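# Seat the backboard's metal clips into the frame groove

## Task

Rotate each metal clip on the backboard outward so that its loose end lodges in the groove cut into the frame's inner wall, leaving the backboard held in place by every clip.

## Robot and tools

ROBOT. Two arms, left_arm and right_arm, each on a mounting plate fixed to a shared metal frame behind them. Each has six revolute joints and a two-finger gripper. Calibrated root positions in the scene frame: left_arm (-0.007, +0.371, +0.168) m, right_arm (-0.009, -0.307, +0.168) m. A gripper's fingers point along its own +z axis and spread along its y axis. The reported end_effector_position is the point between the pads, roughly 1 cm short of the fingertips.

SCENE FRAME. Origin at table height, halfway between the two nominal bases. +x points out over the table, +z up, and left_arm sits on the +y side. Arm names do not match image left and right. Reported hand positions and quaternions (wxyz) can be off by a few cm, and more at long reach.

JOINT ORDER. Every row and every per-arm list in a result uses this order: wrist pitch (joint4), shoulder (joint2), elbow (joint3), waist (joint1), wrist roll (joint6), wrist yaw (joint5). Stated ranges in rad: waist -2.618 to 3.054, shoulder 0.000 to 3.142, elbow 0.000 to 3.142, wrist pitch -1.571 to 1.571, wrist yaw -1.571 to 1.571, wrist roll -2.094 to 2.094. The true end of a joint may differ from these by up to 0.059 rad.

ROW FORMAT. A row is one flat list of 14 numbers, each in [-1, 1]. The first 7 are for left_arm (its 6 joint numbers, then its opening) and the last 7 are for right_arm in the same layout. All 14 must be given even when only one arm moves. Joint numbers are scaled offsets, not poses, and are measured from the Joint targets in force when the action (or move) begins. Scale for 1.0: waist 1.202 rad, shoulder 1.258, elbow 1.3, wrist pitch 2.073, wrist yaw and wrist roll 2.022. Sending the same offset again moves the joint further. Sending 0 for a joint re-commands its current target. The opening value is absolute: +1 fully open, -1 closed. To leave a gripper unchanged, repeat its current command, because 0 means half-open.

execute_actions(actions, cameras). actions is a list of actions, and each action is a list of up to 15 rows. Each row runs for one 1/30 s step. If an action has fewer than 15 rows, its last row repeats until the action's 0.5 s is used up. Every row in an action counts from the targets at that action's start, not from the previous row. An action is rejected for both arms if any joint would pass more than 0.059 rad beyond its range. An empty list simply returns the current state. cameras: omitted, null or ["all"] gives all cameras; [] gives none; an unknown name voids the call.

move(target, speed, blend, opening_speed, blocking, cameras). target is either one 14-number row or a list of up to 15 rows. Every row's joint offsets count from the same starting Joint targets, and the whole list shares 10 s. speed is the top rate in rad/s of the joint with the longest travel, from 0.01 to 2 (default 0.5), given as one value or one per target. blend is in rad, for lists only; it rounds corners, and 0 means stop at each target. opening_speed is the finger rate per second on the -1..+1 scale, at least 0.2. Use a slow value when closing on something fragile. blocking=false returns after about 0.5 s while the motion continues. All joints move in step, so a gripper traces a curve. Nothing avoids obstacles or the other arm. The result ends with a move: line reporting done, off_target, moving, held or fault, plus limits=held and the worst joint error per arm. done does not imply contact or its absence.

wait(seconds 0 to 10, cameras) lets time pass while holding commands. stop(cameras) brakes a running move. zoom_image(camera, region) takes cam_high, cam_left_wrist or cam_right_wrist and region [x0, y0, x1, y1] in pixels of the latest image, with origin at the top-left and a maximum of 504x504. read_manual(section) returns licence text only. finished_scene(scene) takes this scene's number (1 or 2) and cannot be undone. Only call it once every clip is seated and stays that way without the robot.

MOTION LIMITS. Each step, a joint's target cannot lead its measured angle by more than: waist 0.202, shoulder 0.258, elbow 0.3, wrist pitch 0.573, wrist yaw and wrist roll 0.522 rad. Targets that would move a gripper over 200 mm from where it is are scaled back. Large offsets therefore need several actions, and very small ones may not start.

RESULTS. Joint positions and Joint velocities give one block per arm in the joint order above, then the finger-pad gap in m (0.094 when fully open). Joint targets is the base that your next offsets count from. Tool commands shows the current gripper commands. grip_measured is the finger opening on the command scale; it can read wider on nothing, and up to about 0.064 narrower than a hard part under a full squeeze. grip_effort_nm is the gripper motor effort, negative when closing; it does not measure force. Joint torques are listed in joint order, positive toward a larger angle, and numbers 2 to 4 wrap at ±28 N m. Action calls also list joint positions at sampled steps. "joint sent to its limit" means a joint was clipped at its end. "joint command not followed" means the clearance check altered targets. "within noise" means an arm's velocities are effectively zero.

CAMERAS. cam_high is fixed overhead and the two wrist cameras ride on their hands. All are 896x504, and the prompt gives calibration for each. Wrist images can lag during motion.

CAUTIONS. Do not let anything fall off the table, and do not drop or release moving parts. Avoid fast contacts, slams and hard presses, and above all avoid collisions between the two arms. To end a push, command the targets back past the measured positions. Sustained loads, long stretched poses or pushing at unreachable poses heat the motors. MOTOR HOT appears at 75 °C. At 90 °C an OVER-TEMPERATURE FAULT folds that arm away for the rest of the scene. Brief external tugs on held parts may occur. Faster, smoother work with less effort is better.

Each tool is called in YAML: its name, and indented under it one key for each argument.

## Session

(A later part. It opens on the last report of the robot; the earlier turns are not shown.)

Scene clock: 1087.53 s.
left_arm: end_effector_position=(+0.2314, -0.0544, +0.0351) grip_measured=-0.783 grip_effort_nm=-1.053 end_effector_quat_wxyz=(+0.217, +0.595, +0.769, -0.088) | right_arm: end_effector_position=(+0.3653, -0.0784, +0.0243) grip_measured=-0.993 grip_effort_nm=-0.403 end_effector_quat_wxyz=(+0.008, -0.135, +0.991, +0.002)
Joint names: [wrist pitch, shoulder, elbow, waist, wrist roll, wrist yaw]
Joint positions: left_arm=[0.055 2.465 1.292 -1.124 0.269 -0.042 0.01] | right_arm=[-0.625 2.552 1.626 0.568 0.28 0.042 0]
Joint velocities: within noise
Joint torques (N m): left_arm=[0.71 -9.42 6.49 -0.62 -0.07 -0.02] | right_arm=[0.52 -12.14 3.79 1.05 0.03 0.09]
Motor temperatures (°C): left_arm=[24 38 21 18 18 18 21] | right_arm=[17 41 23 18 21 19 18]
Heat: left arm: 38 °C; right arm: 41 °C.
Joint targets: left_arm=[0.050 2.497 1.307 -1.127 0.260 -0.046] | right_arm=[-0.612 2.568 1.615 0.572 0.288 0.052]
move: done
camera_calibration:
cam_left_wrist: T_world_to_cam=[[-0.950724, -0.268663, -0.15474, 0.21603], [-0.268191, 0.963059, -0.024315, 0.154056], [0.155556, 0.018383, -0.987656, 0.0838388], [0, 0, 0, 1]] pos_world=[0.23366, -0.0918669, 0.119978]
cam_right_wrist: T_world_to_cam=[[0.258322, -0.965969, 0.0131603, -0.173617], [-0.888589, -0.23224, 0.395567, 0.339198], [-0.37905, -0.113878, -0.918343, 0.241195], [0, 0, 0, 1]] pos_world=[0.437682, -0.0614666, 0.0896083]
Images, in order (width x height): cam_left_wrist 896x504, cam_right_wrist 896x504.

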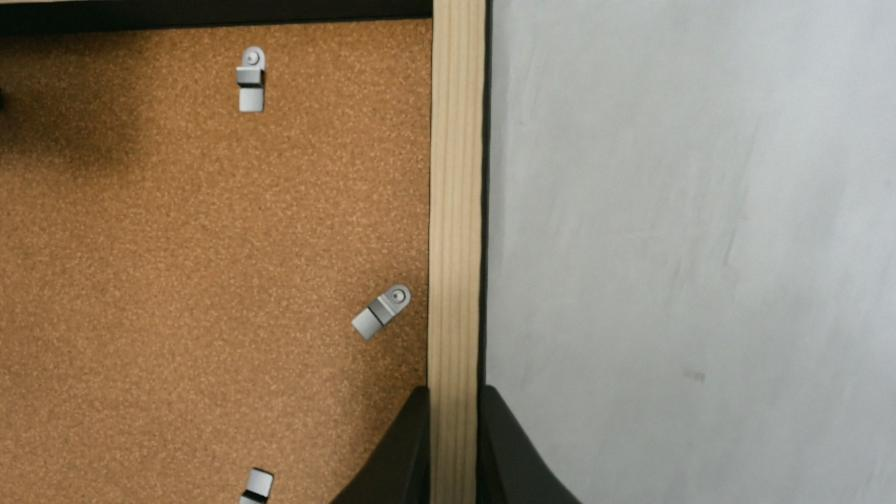

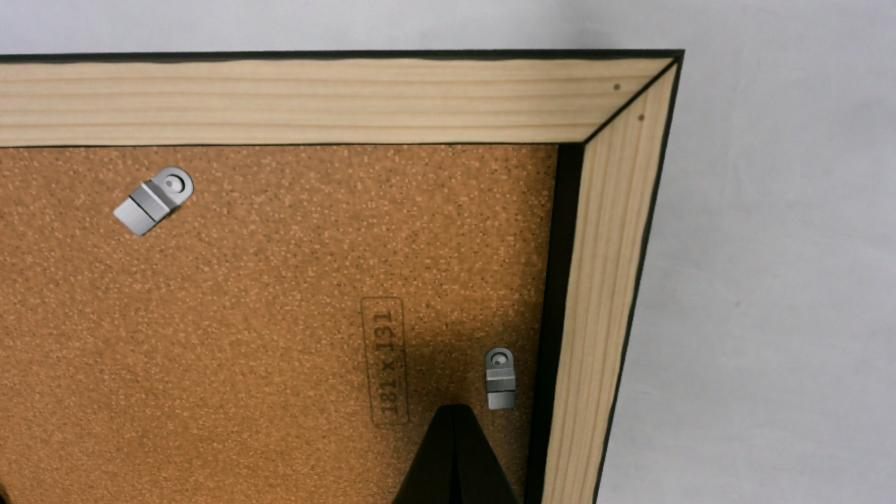

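move:
  target: [0,0,0,0,0,0,-0.85,-0.0014,0.0072,0.0370,0,0,0,-1]
  speed: 0.1
  cameras: ["cam_right_wrist"]

Scene clock: 1095.77 s.
left_arm: end_effector_position=(+0.2312, -0.0541, +0.0345) grip_measured=-0.783 grip_effort_nm=-1.053 end_effector_quat_wxyz=(+0.216, +0.595, +0.769, -0.088) | right_arm: end_effector_position=(+0.3678, -0.0768, +0.0232) grip_measured=-0.993 grip_effort_nm=-0.398 end_effector_quat_wxyz=(+0.011, -0.134, +0.991, +0.003)
Joint names: [wrist pitch, shoulder, elbow, waist, wrist roll, wrist yaw]
Joint positions: left_arm=[0.055 2.466 1.292 -1.124 0.269 -0.042 0.01] | right_arm=[-0.624 2.56 1.637 0.568 0.281 0.042 0]
Joint velocities: within noise
Joint torques (N m): left_arm=[0.74 -9.5 6.45 -0.69 -0.05 -0.03] | right_arm=[0.49 -12.1 6.43 1.01 0.02 0.09]
Motor temperatures (°C): left_arm=[24 38 21 18 18 18 21] | right_arm=[17 41 23 18 21 19 18]
Heat: left arm: 38 °C; right arm: 41 °C.
Joint targets: left_arm=[0.050 2.497 1.307 -1.127 0.260 -0.046] | right_arm=[-0.616 2.577 1.663 0.572 0.288 0.052]
move: done
camera_calibration:
cam_right_wrist: T_world_to_cam=[[0.257341, -0.966249, 0.0117275, -0.172328], [-0.890471, -0.232411, 0.391212, 0.34306], [-0.375283, -0.111118, -0.920226, 0.240147], [0, 0, 0, 1]] pos_world=[0.439955, -0.060096, 0.0888016]
Images, in order (width x height): cam_right_wrist 896x504.

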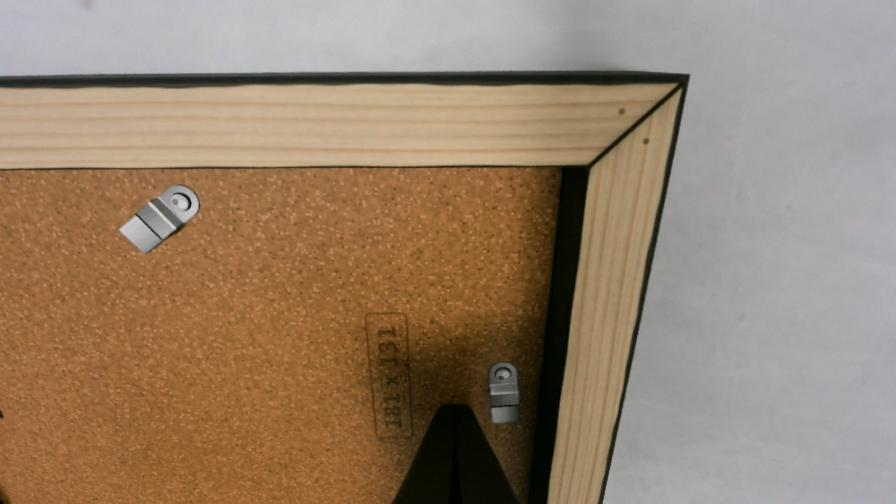

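move:
  target: [0,0,0,0,0,0,-0.85,0,0,0,-0.0180,-0.0110,0,-1]
  speed: 0.1
  cameras: ["cam_right_wrist"]

move:
  target: [0,0,0,0,0,0,-0.85,0,0,0,-0.0100,-0.0060,0,-1]
  speed: 0.1
  cameras: ["cam_left_wrist","cam_right_wrist"]

Scene clock: 1102.07 s.
left_arm: end_effector_position=(+0.2312, -0.0541, +0.0345) grip_measured=-0.783 grip_effort_nm=-1.053 end_effector_quat_wxyz=(+0.216, +0.595, +0.769, -0.088) | right_arm: end_effector_position=(+0.3700, -0.0806, +0.0230) grip_measured=-0.993 grip_effort_nm=-0.398 end_effector_quat_wxyz=(+0.010, -0.133, +0.991, +0.004)
Joint names: [wrist pitch, shoulder, elbow, waist, wrist roll, wrist yaw]
Joint positions: left_arm=[0.055 2.466 1.292 -1.124 0.269 -0.042 0.01] | right_arm=[-0.624 2.56 1.637 0.558 0.273 0.041 0]
Joint velocities: within noise
Joint torques (N m): left_arm=[0.73 -9.63 6.46 -0.61 -0.11 -0.02] | right_arm=[0.48 -12.15 6.38 0.09 -0.11 0.1]
Motor temperatures (°C): left_arm=[24 38 21 18 18 18 21] | right_arm=[17 40 23 18 21 19 18]
Heat: left arm: 38 °C; right arm: 40 °C.
Joint targets: left_arm=[0.050 2.497 1.307 -1.127 0.260 -0.046] | right_arm=[-0.616 2.577 1.663 0.551 0.266 0.052]
move: done
camera_calibration:
cam_right_wrist: T_world_to_cam=[[0.255159, -0.966833, 0.0113076, -0.17581], [-0.890739, -0.230495, 0.391735, 0.344478], [-0.376136, -0.110027, -0.920009, 0.240795], [0, 0, 0, 1]] pos_world=[0.442271, -0.0640843, 0.0885769]
Images, in order (width x height): cam_right_wrist 896x504.

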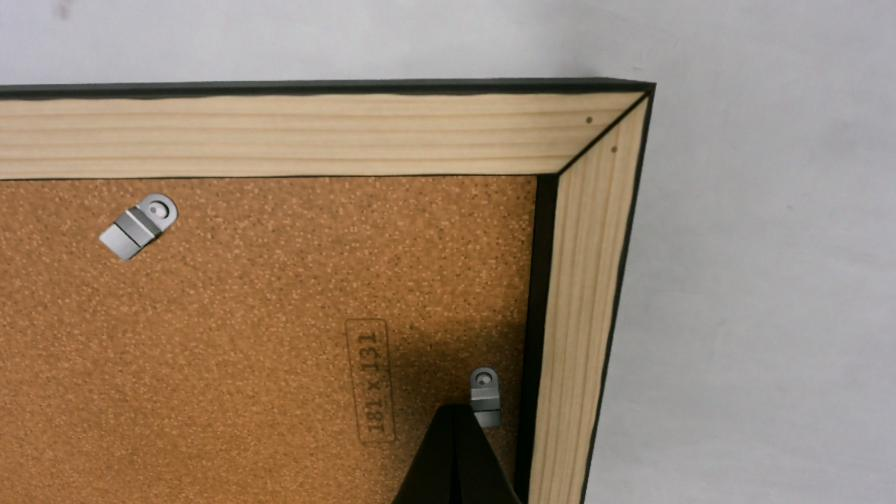

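Scene clock: 1102.83 s.
left_arm: end_effector_position=(+0.2312, -0.0541, +0.0345) grip_measured=-0.783 grip_effort_nm=-1.062 end_effector_quat_wxyz=(+0.216, +0.595, +0.769, -0.088) | right_arm: end_effector_position=(+0.3706, -0.0815, +0.0229) grip_measured=-0.993 grip_effort_nm=-0.393 end_effector_quat_wxyz=(+0.009, -0.137, +0.991, +0.006)
Joint names: [wrist pitch, shoulder, elbow, waist, wrist roll, wrist yaw]
Joint positions: left_arm=[0.055 2.466 1.292 -1.124 0.269 -0.042 0.01] | right_arm=[-0.624 2.56 1.637 0.553 0.261 0.037 0]
Joint velocities: within noise
Joint torques (N m): left_arm=[0.72 -9.52 6.54 -0.69 -0.1 -0.05] | right_arm=[0.49 -12.12 6.45 -0.7 -0.08 0.15]
Motor temperatures (°C): left_arm=[24 38 21 18 18 18 21] | right_arm=[17 39 23 18 21 19 18]
Heat: left arm: 38 °C; right arm: 39 °C.
Joint targets: left_arm=[0.050 2.497 1.307 -1.127 0.260 -0.046] | right_arm=[-0.616 2.577 1.663 0.539 0.254 0.052]
move: done
camera_calibration:
cam_left_wrist: T_world_to_cam=[[-0.950852, -0.268406, -0.154399, 0.21587], [-0.268157, 0.963105, -0.0228311, 0.153627], [0.154831, 0.0196942, -0.987745, 0.0835328], [0, 0, 0, 1]] pos_world=[0.233523, -0.0916634, 0.119347]
cam_right_wrist: T_world_to_cam=[[0.263014, -0.964765, 0.007212, -0.179461], [-0.887917, -0.239126, 0.392966, 0.342977], [-0.377395, -0.109759, -0.919525, 0.241298], [0, 0, 0, 1]] pos_world=[0.442801, -0.0646388, 0.088395]
Images, in order (width x height): cam_left_wrist 896x504, cam_right_wrist 896x504.

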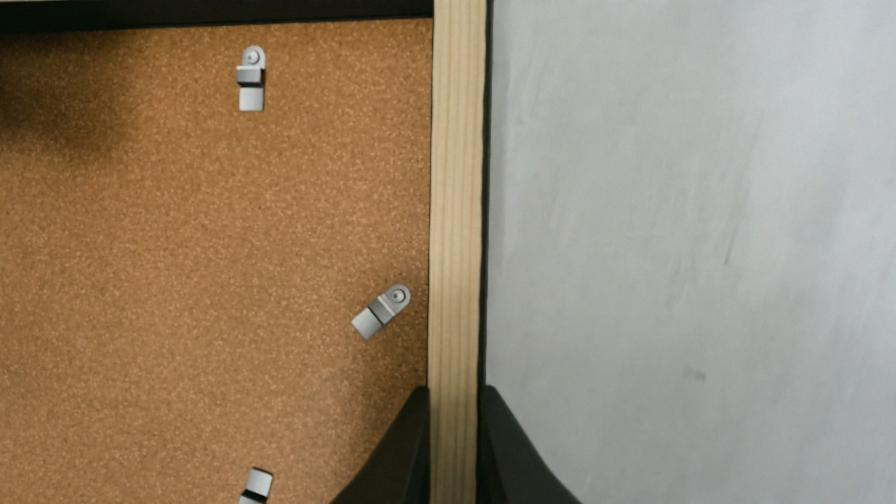

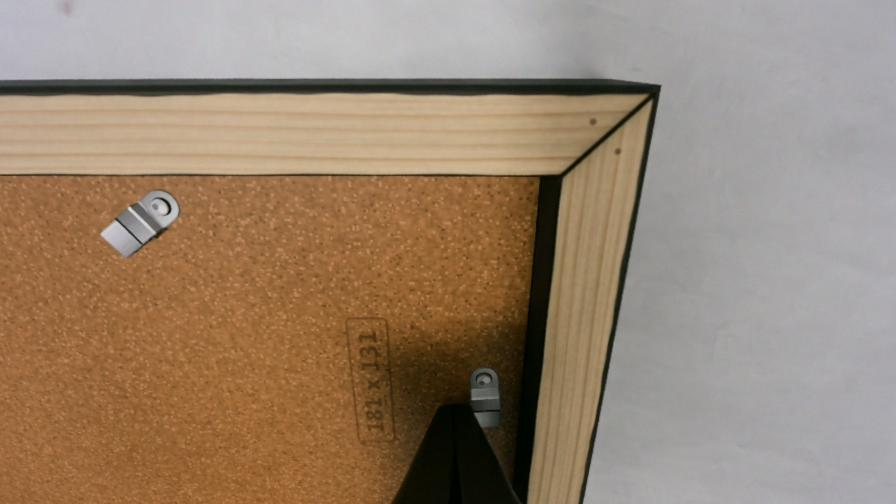

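move:
  target: [0,0,0,0,0,0,-0.85,0,0,0,0,-0.1286,0,-1]
  speed: 0.2
  cameras: ["cam_right_wrist"]

move:
  target: [0,0,0,0,0,0,-0.85,0,0,0,-0.0100,-0.0060,0,-1]
  speed: 0.1
  cameras: ["cam_left_wrist","cam_right_wrist"]

Scene clock: 1117.03 s.
left_arm: end_effector_position=(+0.2312, -0.0541, +0.0345) grip_measured=-0.783 grip_effort_nm=-1.043 end_effector_quat_wxyz=(+0.216, +0.595, +0.769, -0.088) | right_arm: end_effector_position=(+0.3708, -0.0819, +0.0229) grip_measured=-0.993 grip_effort_nm=-0.398 end_effector_quat_wxyz=(+0.010, -0.263, +0.965, +0.005)
Joint names: [wrist pitch, shoulder, elbow, waist, wrist roll, wrist yaw]
Joint positions: left_arm=[0.055 2.466 1.292 -1.124 0.269 -0.042 0.01] | right_arm=[-0.624 2.56 1.637 0.552 0.001 0.036 0]
Joint velocities: within noise
Joint torques (N m): left_arm=[0.73 -9.58 6.52 -0.57 -0.05 -0.04] | right_arm=[0.49 -12.11 6.42 -0.59 -0.11 0.15]
Motor temperatures (°C): left_arm=[24 37 21 18 18 18 21] | right_arm=[17 38 23 18 21 19 18]
Heat: left arm: 37 °C; right arm: 38 °C.
Joint targets: left_arm=[0.050 2.497 1.307 -1.127 0.260 -0.046] | right_arm=[-0.616 2.577 1.663 0.539 -0.006 0.052]
move: done
camera_calibration:
cam_right_wrist: T_world_to_cam=[[0.500617, -0.865587, 0.011878, -0.260073], [-0.798846, -0.456644, 0.391562, 0.292293], [-0.333507, -0.205511, -0.920075, 0.217215], [0, 0, 0, 1]] pos_world=[0.436137, -0.0470013, 0.0884924]
Images, in order (width x height): cam_right_wrist 896x504.

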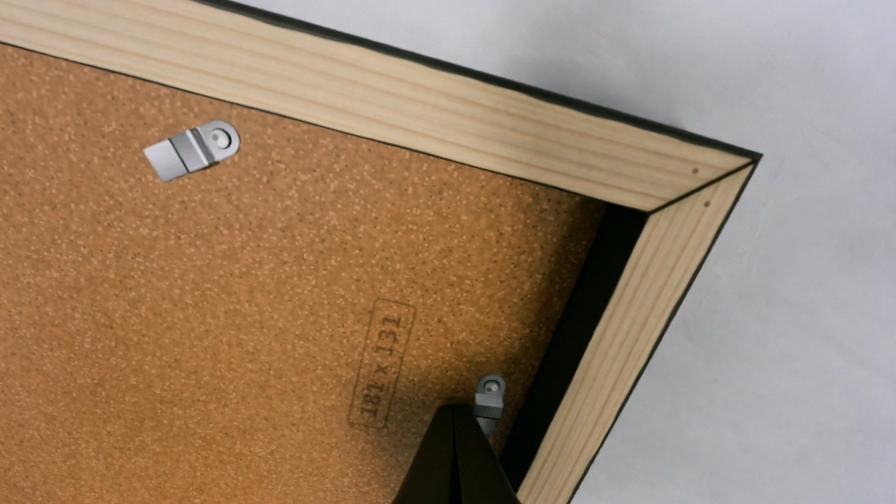

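Scene clock: 1117.80 s.
left_arm: end_effector_position=(+0.2314, -0.0543, +0.0347) grip_measured=-0.783 grip_effort_nm=-1.062 end_effector_quat_wxyz=(+0.216, +0.595, +0.769, -0.088) | right_arm: end_effector_position=(+0.3721, -0.0841, +0.0228) grip_measured=-0.993 grip_effort_nm=-0.408 end_effector_quat_wxyz=(+0.009, -0.266, +0.964, +0.007)
Joint names: [wrist pitch, shoulder, elbow, waist, wrist roll, wrist yaw]
Joint positions: left_arm=[0.056 2.466 1.292 -1.124 0.269 -0.042 0.01] | right_arm=[-0.624 2.56 1.637 0.544 -0.011 0.03 0]
Joint velocities: within noise
Joint torques (N m): left_arm=[0.74 -9.55 6.45 -0.72 -0.05 -0.01] | right_arm=[0.49 -12.15 6.45 -0.99 -0.1 0.21]
Motor temperatures (°C): left_arm=[24 37 21 18 18 18 21] | right_arm=[17 38 23 18 21 19 18]
Heat: left arm: 37 °C; right arm: 38 °C.
Joint targets: left_arm=[0.050 2.497 1.307 -1.127 0.260 -0.046] | right_arm=[-0.616 2.577 1.663 0.527 -0.019 0.052]
move: done
camera_calibration:
cam_left_wrist: T_world_to_cam=[[-0.950756, -0.268599, -0.154655, 0.215927], [-0.268183, 0.96307, -0.023944, 0.153918], [0.155375, 0.0187108, -0.987678, 0.0834632], [0, 0, 0, 1]] pos_world=[0.233604, -0.0917982, 0.119514]
cam_right_wrist: T_world_to_cam=[[0.50471, -0.863265, 0.00645092, -0.263794], [-0.795531, -0.462181, 0.391815, 0.290632], [-0.335258, -0.202885, -0.920022, 0.217927], [0, 0, 0, 1]] pos_world=[0.437408, -0.0491857, 0.0883252]
Images, in order (width x height): cam_left_wrist 896x504, cam_right_wrist 896x504.

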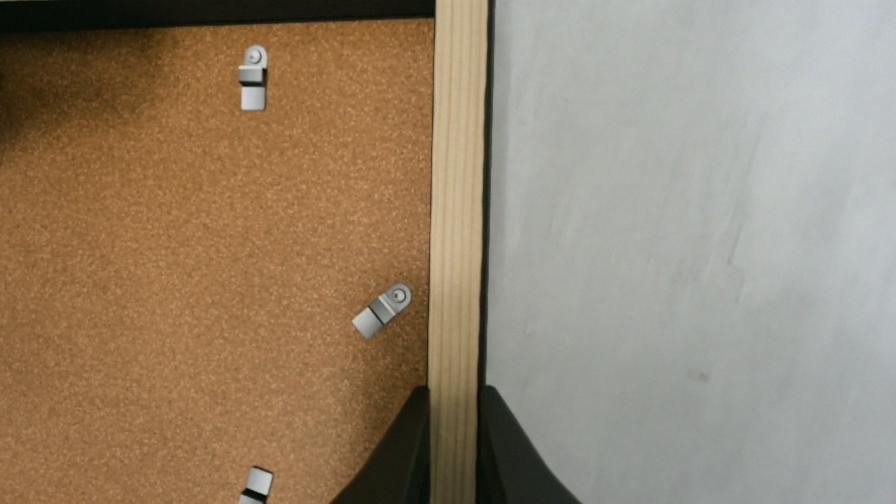

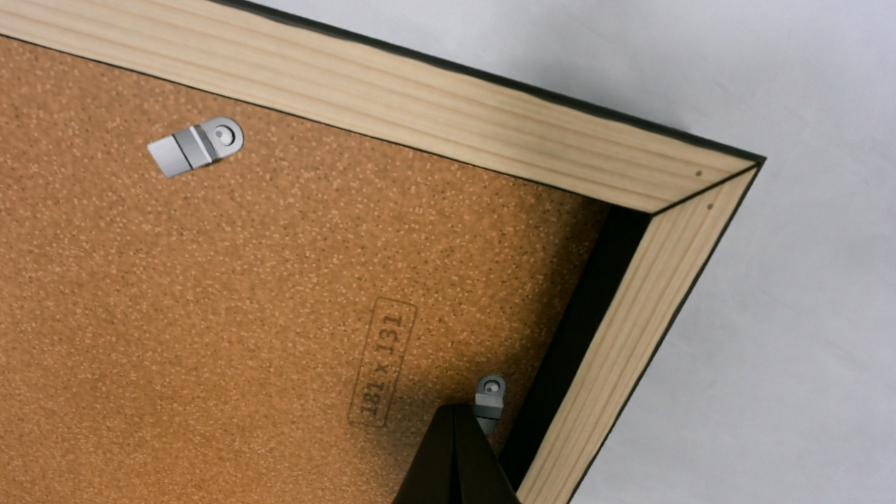

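move:
  target: [0,0,0,0,0,0,-0.85,0,0,0,-0.0092,0.1375,0,-1]
  speed: 0.2
  cameras: ["cam_left_wrist","cam_right_wrist"]

Scene clock: 1139.73 s.
left_arm: end_effector_position=(+0.2318, -0.0551, +0.0351) grip_measured=-0.783 grip_effort_nm=-1.048 end_effector_quat_wxyz=(+0.218, +0.595, +0.768, -0.089) | right_arm: end_effector_position=(+0.3726, -0.0851, +0.0227) grip_measured=-0.993 grip_effort_nm=-0.393 end_effector_quat_wxyz=(+0.006, -0.134, +0.991, +0.014)
Joint names: [wrist pitch, shoulder, elbow, waist, wrist roll, wrist yaw]
Joint positions: left_arm=[0.06 2.466 1.292 -1.124 0.269 -0.042 0.01] | right_arm=[-0.624 2.56 1.637 0.537 0.251 0.018 0]
Joint velocities: within noise
Joint torques (N m): left_arm=[0.72 -9.44 6.46 -0.55 -0.1 -0.04] | right_arm=[0.49 -12.14 6.46 -1.35 0.05 0.32]
Motor temperatures (°C): left_arm=[24 37 21 18 18 18 21] | right_arm=[17 38 23 18 21 19 18]
Heat: left arm: 37 °C; right arm: 38 °C.
Joint targets: left_arm=[0.050 2.497 1.307 -1.127 0.260 -0.046] | right_arm=[-0.616 2.577 1.663 0.516 0.260 0.052]
move: done
camera_calibration:
cam_left_wrist: T_world_to_cam=[[-0.950403, -0.269308, -0.155589, 0.216135], [-0.268272, 0.962936, -0.0280243, 0.154985], [0.15737, 0.0151057, -0.987424, 0.0832054], [0, 0, 0, 1]] pos_world=[0.2339, -0.092291, 0.120131]
cam_right_wrist: T_world_to_cam=[[0.257125, -0.966326, -0.0100567, -0.181034], [-0.885601, -0.239784, 0.397763, 0.342994], [-0.38678, -0.0933683, -0.917433, 0.246278], [0, 0, 0, 1]] pos_world=[0.445559, -0.0696989, 0.0876932]
Images, in order (width x height): cam_left_wrist 896x504, cam_right_wrist 896x504.

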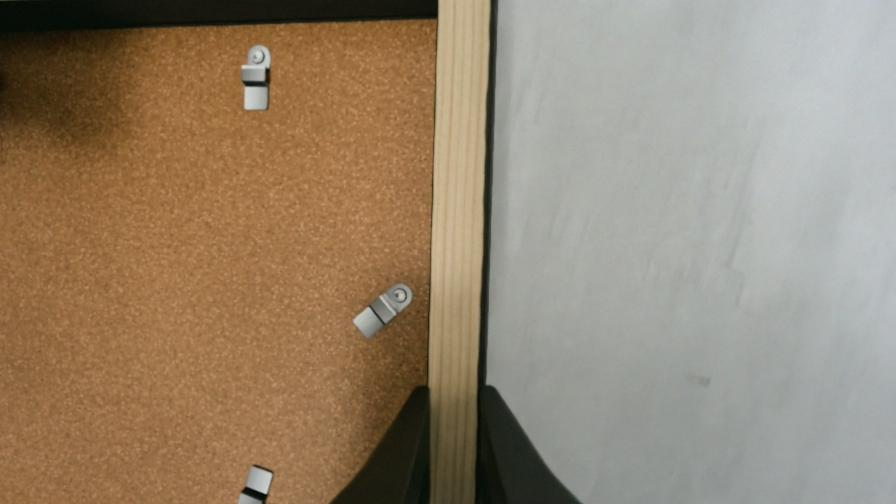

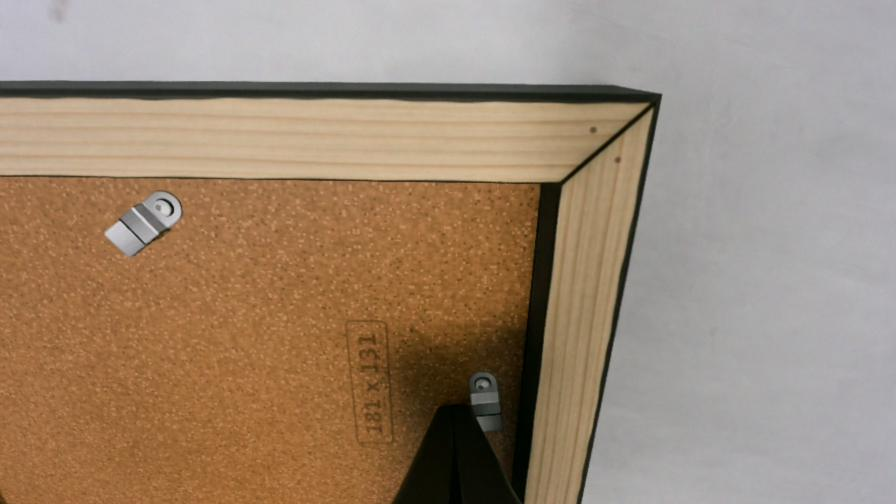

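zoom_image:
  camera: "cam_right_wrist"
  region: [400, 340, 560, 450]

Scaled by 3.150.

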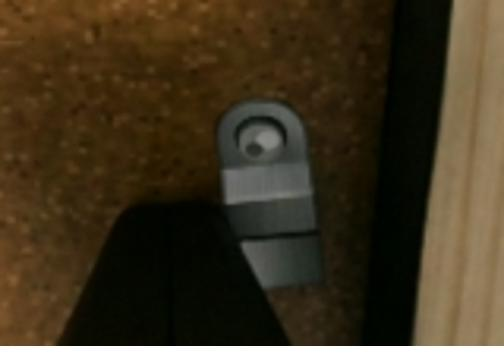

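move:
  target: [0,0,0,0,0,0,-0.85,0,0,0,-0.0120,-0.0060,0,-1]
  speed: 0.1
  cameras: ["cam_left_wrist","cam_right_wrist"]

zoom_image:
  camera: "cam_right_wrist"
  region: [400, 340, 560, 450]

Scene clock: 1147.37 s.
left_arm: end_effector_position=(+0.2326, -0.0564, +0.0359) grip_measured=-0.783 grip_effort_nm=-1.062 end_effector_quat_wxyz=(+0.221, +0.594, +0.768, -0.090) | right_arm: end_effector_position=(+0.3737, -0.0871, +0.0226) grip_measured=-0.993 grip_effort_nm=-0.398 end_effector_quat_wxyz=(+0.003, -0.128, +0.992, +0.020)
Joint names: [wrist pitch, shoulder, elbow, waist, wrist roll, wrist yaw]
Joint positions: left_arm=[0.067 2.466 1.292 -1.124 0.269 -0.042 0.01] | right_arm=[-0.624 2.56 1.637 0.526 0.251 0.006 0]
Joint velocities: within noise
Joint torques (N m): left_arm=[0.63 -9.63 6.43 -0.62 -0.04 -0.06] | right_arm=[0.49 -12.12 6.42 -1.77 -0.08 0.45]
Motor temperatures (°C): left_arm=[24 37 21 18 18 18 21] | right_arm=[17 38 23 18 21 19 18]
Heat: left arm: 37 °C; right arm: 38 °C.
Joint targets: left_arm=[0.050 2.497 1.307 -1.127 0.260 -0.046] | right_arm=[-0.616 2.577 1.663 0.501 0.247 0.052]
move: off_target (right_arm); right_arm: the wrist yaw is farthest, 0.046 rad from its target
camera_calibration:
cam_left_wrist: T_world_to_cam=[[-0.94982, -0.270476, -0.157111, 0.216474], [-0.268399, 0.962683, -0.0347004, 0.15673], [0.160634, 0.00920927, -0.986971, 0.0827738], [0, 0, 0, 1]] pos_world=[0.234381, -0.0930923, 0.121144]
cam_right_wrist: T_world_to_cam=[[0.246575, -0.968872, -0.02209, -0.17928], [-0.885544, -0.234512, 0.401018, 0.34392], [-0.393716, -0.0793196, -0.915804, 0.250195], [0, 0, 0, 1]] pos_world=[0.447268, -0.0732003, 0.0872514]
Images, in order (width x height): cam_left_wrist 896x504, cam_right_wrist 896x504.

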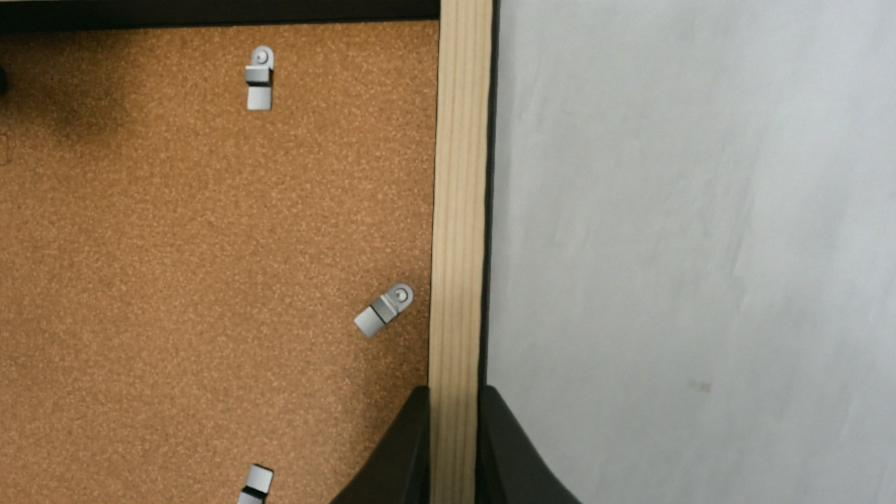

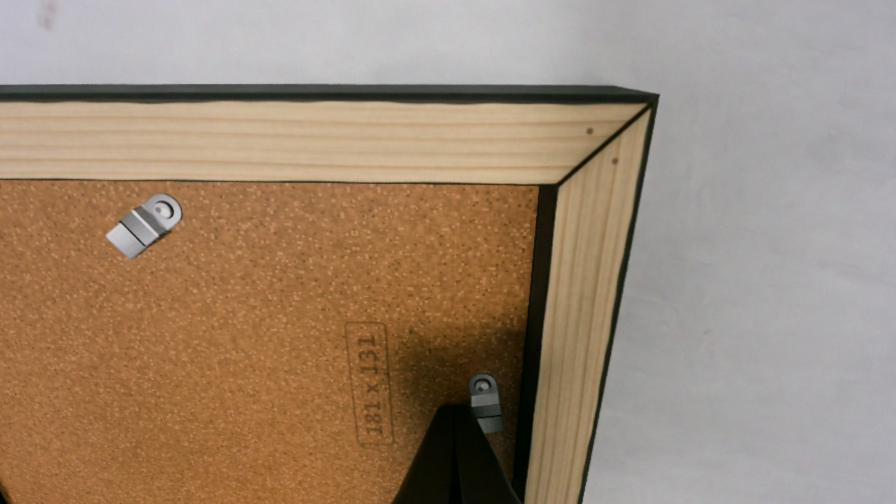

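Scaled by 3.150.

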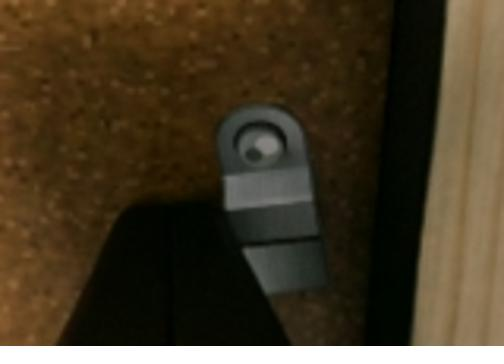

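move:
  target:
    - [0,0,0,0,0,0,-0.85,0,0,0,0.0416,0.0148,0,-1]
    - [0,0,0,0,0,0,-0.85,-0.0130,-0.0636,-0.0412,0.0576,0.0198,0,-1]
    - [0,0,0,0,0,0,-0.85,0.0039,-0.0049,-0.0412,0.0576,0.0198,0,-1]
  speed: 0.2
  cameras: ["cam_right_wrist"]

zoom_image:
  camera: "cam_right_wrist"
  region: [400, 340, 560, 450]

Scene clock: 1166.47 s.
left_arm: end_effector_position=(+0.2313, -0.0542, +0.0346) grip_measured=-0.783 grip_effort_nm=-1.057 end_effector_quat_wxyz=(+0.216, +0.595, +0.769, -0.088) | right_arm: end_effector_position=(+0.3650, -0.0805, +0.0220) grip_measured=-0.993 grip_effort_nm=-0.398 end_effector_quat_wxyz=(+0.007, -0.132, +0.991, +0.003)
Joint names: [wrist pitch, shoulder, elbow, waist, wrist roll, wrist yaw]
Joint positions: left_arm=[0.055 2.466 1.292 -1.124 0.269 -0.042 0.01] | right_arm=[-0.619 2.555 1.621 0.563 0.28 0.039 0]
Joint velocities: within noise
Joint torques (N m): left_arm=[0.73 -9.57 6.52 -0.64 -0.06 0.01] | right_arm=[0.53 -12.07 3.73 1.39 0.03 0.12]
Motor temperatures (°C): left_arm=[24 37 21 18 18 18 21] | right_arm=[17 38 23 18 21 19 18]
Heat: left arm: 37 °C; right arm: 38 °C.
Joint targets: left_arm=[0.050 2.497 1.307 -1.127 0.260 -0.046] | right_arm=[-0.608 2.571 1.610 0.571 0.287 0.052]
move: done
camera_calibration:
cam_right_wrist: T_world_to_cam=[[0.253694, -0.967224, 0.0108575, -0.173967], [-0.888357, -0.228538, 0.398235, 0.339538], [-0.382701, -0.110675, -0.917219, 0.240279], [0, 0, 0, 1]] pos_world=[0.43772, -0.0640748, 0.0870612]
Images, in order (width x height): cam_right_wrist 896x504.

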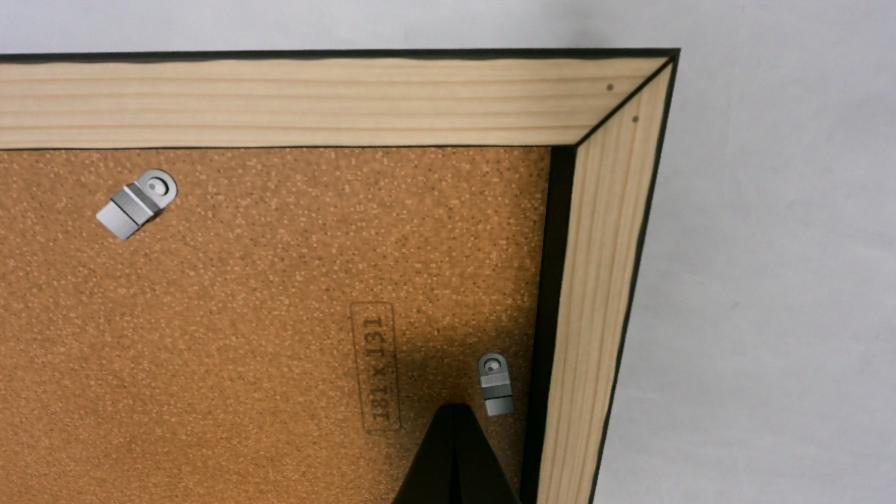

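Scaled by 3.150.

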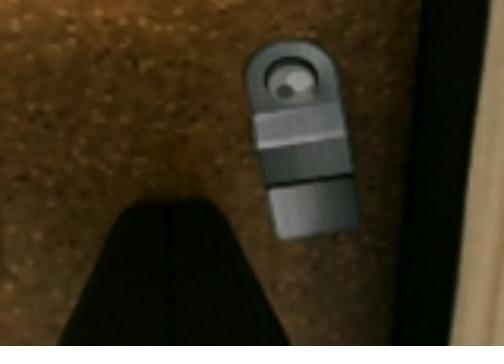

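move:
  target: [0,0,0,0,0,0,-0.85,0,0,0,-0.0260,-0.0140,0,-1]
  speed: 0.1
  cameras: ["cam_right_wrist"]

zoom_image:
  camera: "cam_right_wrist"
  region: [400, 340, 560, 450]

Scene clock: 1176.07 s.
left_arm: end_effector_position=(+0.2313, -0.0542, +0.0346) grip_measured=-0.783 grip_effort_nm=-1.062 end_effector_quat_wxyz=(+0.216, +0.595, +0.769, -0.088) | right_arm: end_effector_position=(+0.3675, -0.0848, +0.0218) grip_measured=-0.993 grip_effort_nm=-0.403 end_effector_quat_wxyz=(+0.006, -0.133, +0.991, +0.004)
Joint names: [wrist pitch, shoulder, elbow, waist, wrist roll, wrist yaw]
Joint positions: left_arm=[0.055 2.466 1.292 -1.124 0.269 -0.042 0.01] | right_arm=[-0.619 2.555 1.621 0.55 0.267 0.037 0]
Joint velocities: within noise
Joint torques (N m): left_arm=[0.72 -9.55 6.63 -0.57 -0.02 -0.02] | right_arm=[0.51 -12.04 3.73 -0.44 -0.12 0.14]
Motor temperatures (°C): left_arm=[24 37 21 18 18 18 21] | right_arm=[17 37 23 18 21 19 18]
Heat: left arm: 37 °C; right arm: 37 °C.
Joint targets: left_arm=[0.050 2.497 1.307 -1.127 0.260 -0.046] | right_arm=[-0.608 2.571 1.610 0.539 0.259 0.052]
move: done
camera_calibration:
cam_right_wrist: T_world_to_cam=[[0.254856, -0.966937, 0.00900819, -0.179083], [-0.887506, -0.230202, 0.399173, 0.34037], [-0.383902, -0.109727, -0.916831, 0.241072], [0, 0, 0, 1]] pos_world=[0.440269, -0.0683561, 0.0867687]
Images, in order (width x height): cam_right_wrist 896x504.

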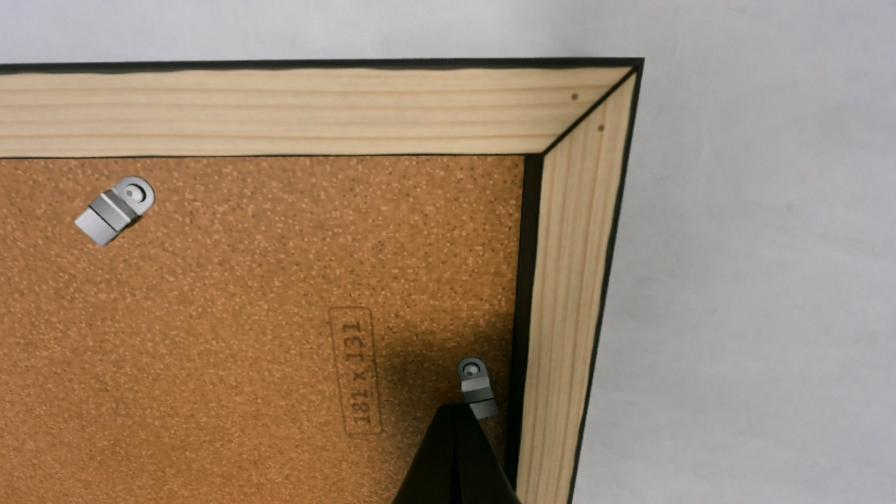

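Scaled by 3.150.

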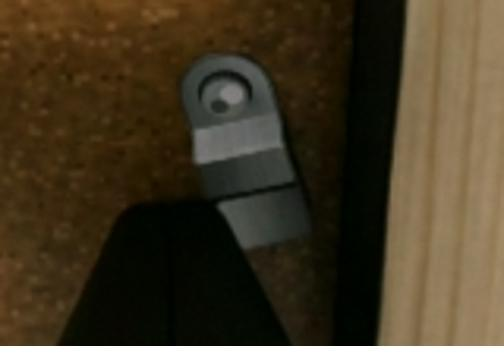

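move:
  target: [0,0,0,0,0,0,-0.85,0,0,0,-0.0100,-0.0050,0,-1]
  speed: 0.1
  cameras: ["cam_right_wrist"]

zoom_image:
  camera: "cam_right_wrist"
  region: [400, 340, 560, 450]

Scene clock: 1179.73 s.
left_arm: end_effector_position=(+0.2313, -0.0542, +0.0346) grip_measured=-0.783 grip_effort_nm=-1.062 end_effector_quat_wxyz=(+0.216, +0.595, +0.769, -0.088) | right_arm: end_effector_position=(+0.3684, -0.0864, +0.0217) grip_measured=-0.993 grip_effort_nm=-0.393 end_effector_quat_wxyz=(+0.005, -0.135, +0.991, +0.007)
Joint names: [wrist pitch, shoulder, elbow, waist, wrist roll, wrist yaw]
Joint positions: left_arm=[0.055 2.466 1.292 -1.124 0.269 -0.042 0.01] | right_arm=[-0.619 2.555 1.621 0.544 0.256 0.031 0]
Joint velocities: within noise
Joint torques (N m): left_arm=[0.71 -9.54 6.45 -0.58 -0.05 -0.06] | right_arm=[0.51 -12.05 3.7 -0.98 -0.11 0.19]
Motor temperatures (°C): left_arm=[24 37 21 18 18 18 21] | right_arm=[17 37 23 18 21 19 18]
Heat: left arm: 37 °C; right arm: 37 °C.
Joint targets: left_arm=[0.050 2.497 1.307 -1.127 0.260 -0.046] | right_arm=[-0.608 2.571 1.610 0.527 0.249 0.052]
move: done
camera_calibration:
cam_right_wrist: T_world_to_cam=[[0.25864, -0.965965, 0.00407699, -0.18211], [-0.885486, -0.2354, 0.400626, 0.339631], [-0.386031, -0.107228, -0.916232, 0.242136], [0, 0, 0, 1]] pos_world=[0.441311, -0.0699985, 0.08653]
Images, in order (width x height): cam_right_wrist 896x504.

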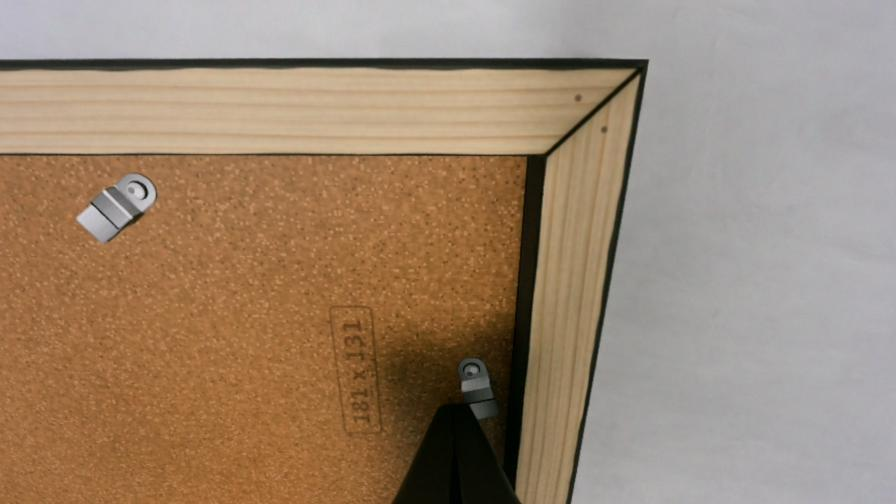

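Scaled by 3.150.

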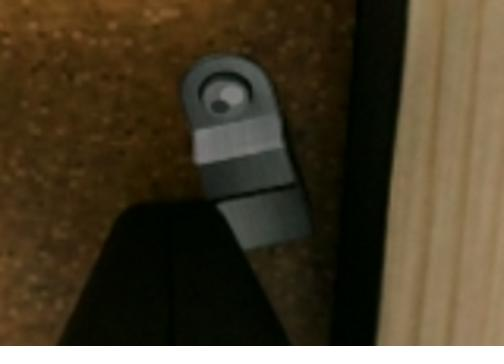

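move:
  target: [0,0,0,0,0,0,-0.85,0,0,0,-0.0120,-0.0050,0,-1]
  speed: 0.1
  cameras: ["cam_left_wrist","cam_right_wrist"]

zoom_image:
  camera: "cam_right_wrist"
  region: [400, 340, 560, 450]

Scene clock: 1185.90 s.
left_arm: end_effector_position=(+0.2313, -0.0542, +0.0346) grip_measured=-0.783 grip_effort_nm=-1.062 end_effector_quat_wxyz=(+0.216, +0.595, +0.769, -0.088) | right_arm: end_effector_position=(+0.3708, -0.0911, +0.0215) grip_measured=-0.993 grip_effort_nm=-0.403 end_effector_quat_wxyz=(+0.004, -0.133, +0.991, +0.008)
Joint names: [wrist pitch, shoulder, elbow, waist, wrist roll, wrist yaw]
Joint positions: left_arm=[0.055 2.466 1.292 -1.124 0.269 -0.042 0.01] | right_arm=[-0.62 2.555 1.621 0.53 0.246 0.027 0]
Joint velocities: within noise
Joint torques (N m): left_arm=[0.76 -9.5 6.48 -0.7 -0.07 -0.03] | right_arm=[0.52 -12.1 3.74 -0.99 -0.1 0.24]
Motor temperatures (°C): left_arm=[24 37 21 18 18 18 21] | right_arm=[17 37 23 18 21 19 18]
Heat: left arm: 37 °C; right arm: 37 °C.
Joint targets: left_arm=[0.050 2.497 1.307 -1.127 0.260 -0.046] | right_arm=[-0.607 2.571 1.610 0.513 0.239 0.052]
move: done
camera_calibration:
cam_left_wrist: T_world_to_cam=[[-0.950788, -0.268534, -0.15457, 0.215908], [-0.268174, 0.963082, -0.0235731, 0.153821], [0.155193, 0.0190386, -0.987701, 0.0834865], [0, 0, 0, 1]] pos_world=[0.233577, -0.0917533, 0.119458]
cam_right_wrist: T_world_to_cam=[[0.255428, -0.966828, 0.000142288, -0.185994], [-0.884974, -0.233743, 0.402723, 0.340646], [-0.389331, -0.102992, -0.915322, 0.243929], [0, 0, 0, 1]] pos_world=[0.44394, -0.0750774, 0.0861141]
Images, in order (width x height): cam_left_wrist 896x504, cam_right_wrist 896x504.

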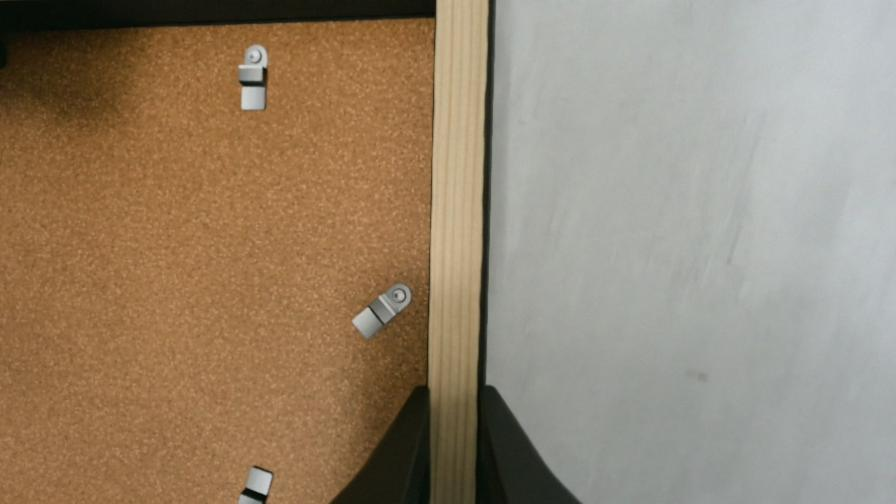

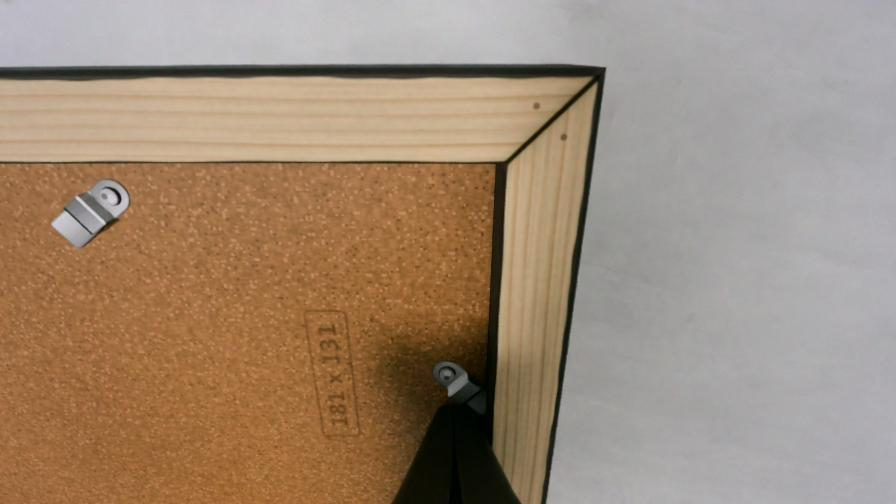

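Scaled by 3.150.

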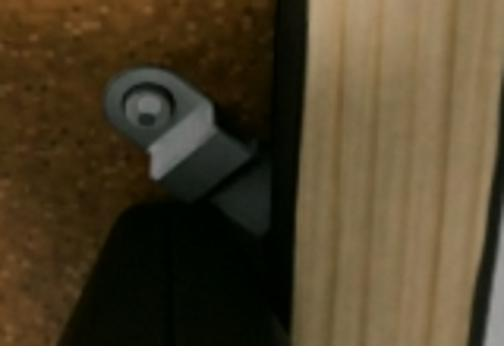

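move:
  target: [0,0,0,0,0,0,-0.85,-0.0160,0.0115,0.0530,-0.0020,-0.0012,0,-1]
  speed: 0.1
  cameras: ["cam_right_wrist"]

zoom_image:
  camera: "cam_right_wrist"
  region: [400, 340, 560, 450]

Scene clock: 1196.17 s.
left_arm: end_effector_position=(+0.2315, -0.0545, +0.0348) grip_measured=-0.783 grip_effort_nm=-1.053 end_effector_quat_wxyz=(+0.217, +0.595, +0.769, -0.088) | right_arm: end_effector_position=(+0.3721, -0.0914, +0.0221) grip_measured=-0.993 grip_effort_nm=-0.393 end_effector_quat_wxyz=(-0.003, -0.133, +0.991, +0.006)
Joint names: [wrist pitch, shoulder, elbow, waist, wrist roll, wrist yaw]
Joint positions: left_arm=[0.057 2.466 1.292 -1.124 0.269 -0.042 0.01] | right_arm=[-0.651 2.567 1.65 0.528 0.243 0.026 0]
Joint velocities: within noise
Joint torques (N m): left_arm=[0.71 -9.61 6.58 -0.58 -0.09 -0.01] | right_arm=[0.47 -11.96 6.61 -1.03 -0.09 0.24]
Motor temperatures (°C): left_arm=[24 37 21 18 18 18 21] | right_arm=[17 37 23 18 21 19 18]
Heat: left arm: 37 °C; right arm: 37 °C.
Joint targets: left_arm=[0.050 2.497 1.307 -1.127 0.260 -0.046] | right_arm=[-0.641 2.586 1.679 0.511 0.236 0.052]
move: done
camera_calibration:
cam_right_wrist: T_world_to_cam=[[0.256365, -0.966574, 0.00334491, -0.187086], [-0.879633, -0.231868, 0.415311, 0.339336], [-0.400653, -0.109413, -0.909674, 0.248504], [0, 0, 0, 1]] pos_world=[0.446018, -0.0749611, 0.0857537]
Images, in order (width x height): cam_right_wrist 896x504.

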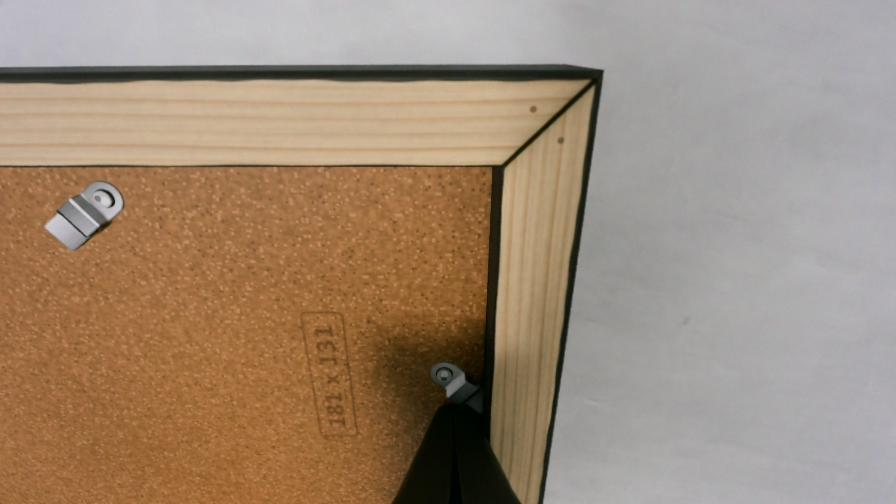

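Scaled by 3.150.

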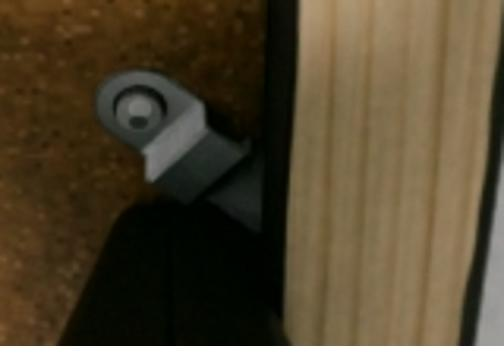

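move:
  target: [0,0,0,0,0,0,-0.85,0.0063,0.0048,0.0123,-0.0008,-0.0008,0,-1]
  speed: 0.1
  cameras: ["cam_right_wrist"]

zoom_image:
  camera: "cam_right_wrist"
  region: [400, 340, 560, 450]

Scene clock: 1202.03 s.
left_arm: end_effector_position=(+0.2324, -0.0548, +0.0352) grip_measured=-0.783 grip_effort_nm=-1.053 end_effector_quat_wxyz=(+0.219, +0.595, +0.769, -0.087) | right_arm: end_effector_position=(+0.3743, -0.0908, +0.0224) grip_measured=-0.993 grip_effort_nm=-0.393 end_effector_quat_wxyz=(-0.002, -0.133, +0.991, +0.006)
Joint names: [wrist pitch, shoulder, elbow, waist, wrist roll, wrist yaw]
Joint positions: left_arm=[0.06 2.466 1.292 -1.124 0.269 -0.045 0.01] | right_arm=[-0.658 2.572 1.663 0.527 0.242 0.026 0]
Joint velocities: within noise
Joint torques (N m): left_arm=[0.68 -9.57 6.58 -0.72 -0.08 -0.02] | right_arm=[0.68 -11.99 6.93 -1.06 -0.11 0.24]
Motor temperatures (°C): left_arm=[24 37 21 18 18 18 21] | right_arm=[17 38 23 18 21 19 18]
Heat: left arm: 37 °C; right arm: 38 °C.
Joint targets: left_arm=[0.050 2.497 1.307 -1.127 0.260 -0.045] | right_arm=[-0.628 2.591 1.695 0.509 0.235 0.052]
move: done
camera_calibration:
cam_right_wrist: T_world_to_cam=[[0.256319, -0.966587, 0.00307174, -0.187006], [-0.880047, -0.232053, 0.414329, 0.34147], [-0.399772, -0.108903, -0.910122, 0.249453], [0, 0, 0, 1]] pos_world=[0.448167, -0.0743521, 0.0861259]
Images, in order (width x height): cam_right_wrist 896x504.

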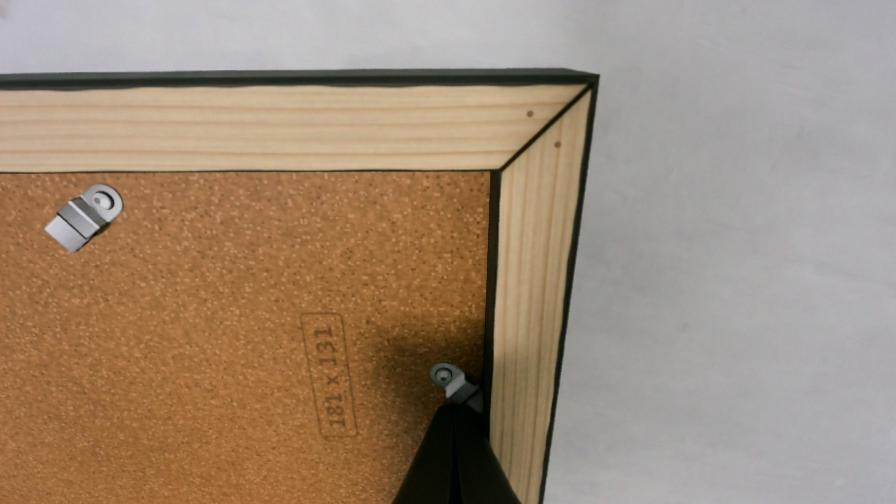

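Scaled by 3.150.

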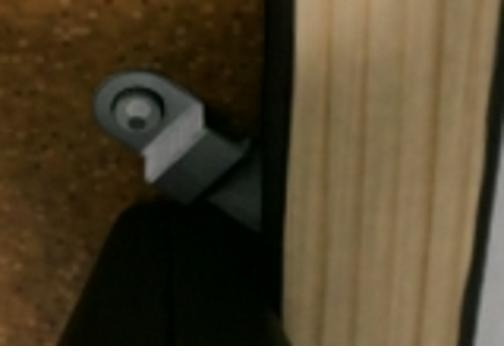

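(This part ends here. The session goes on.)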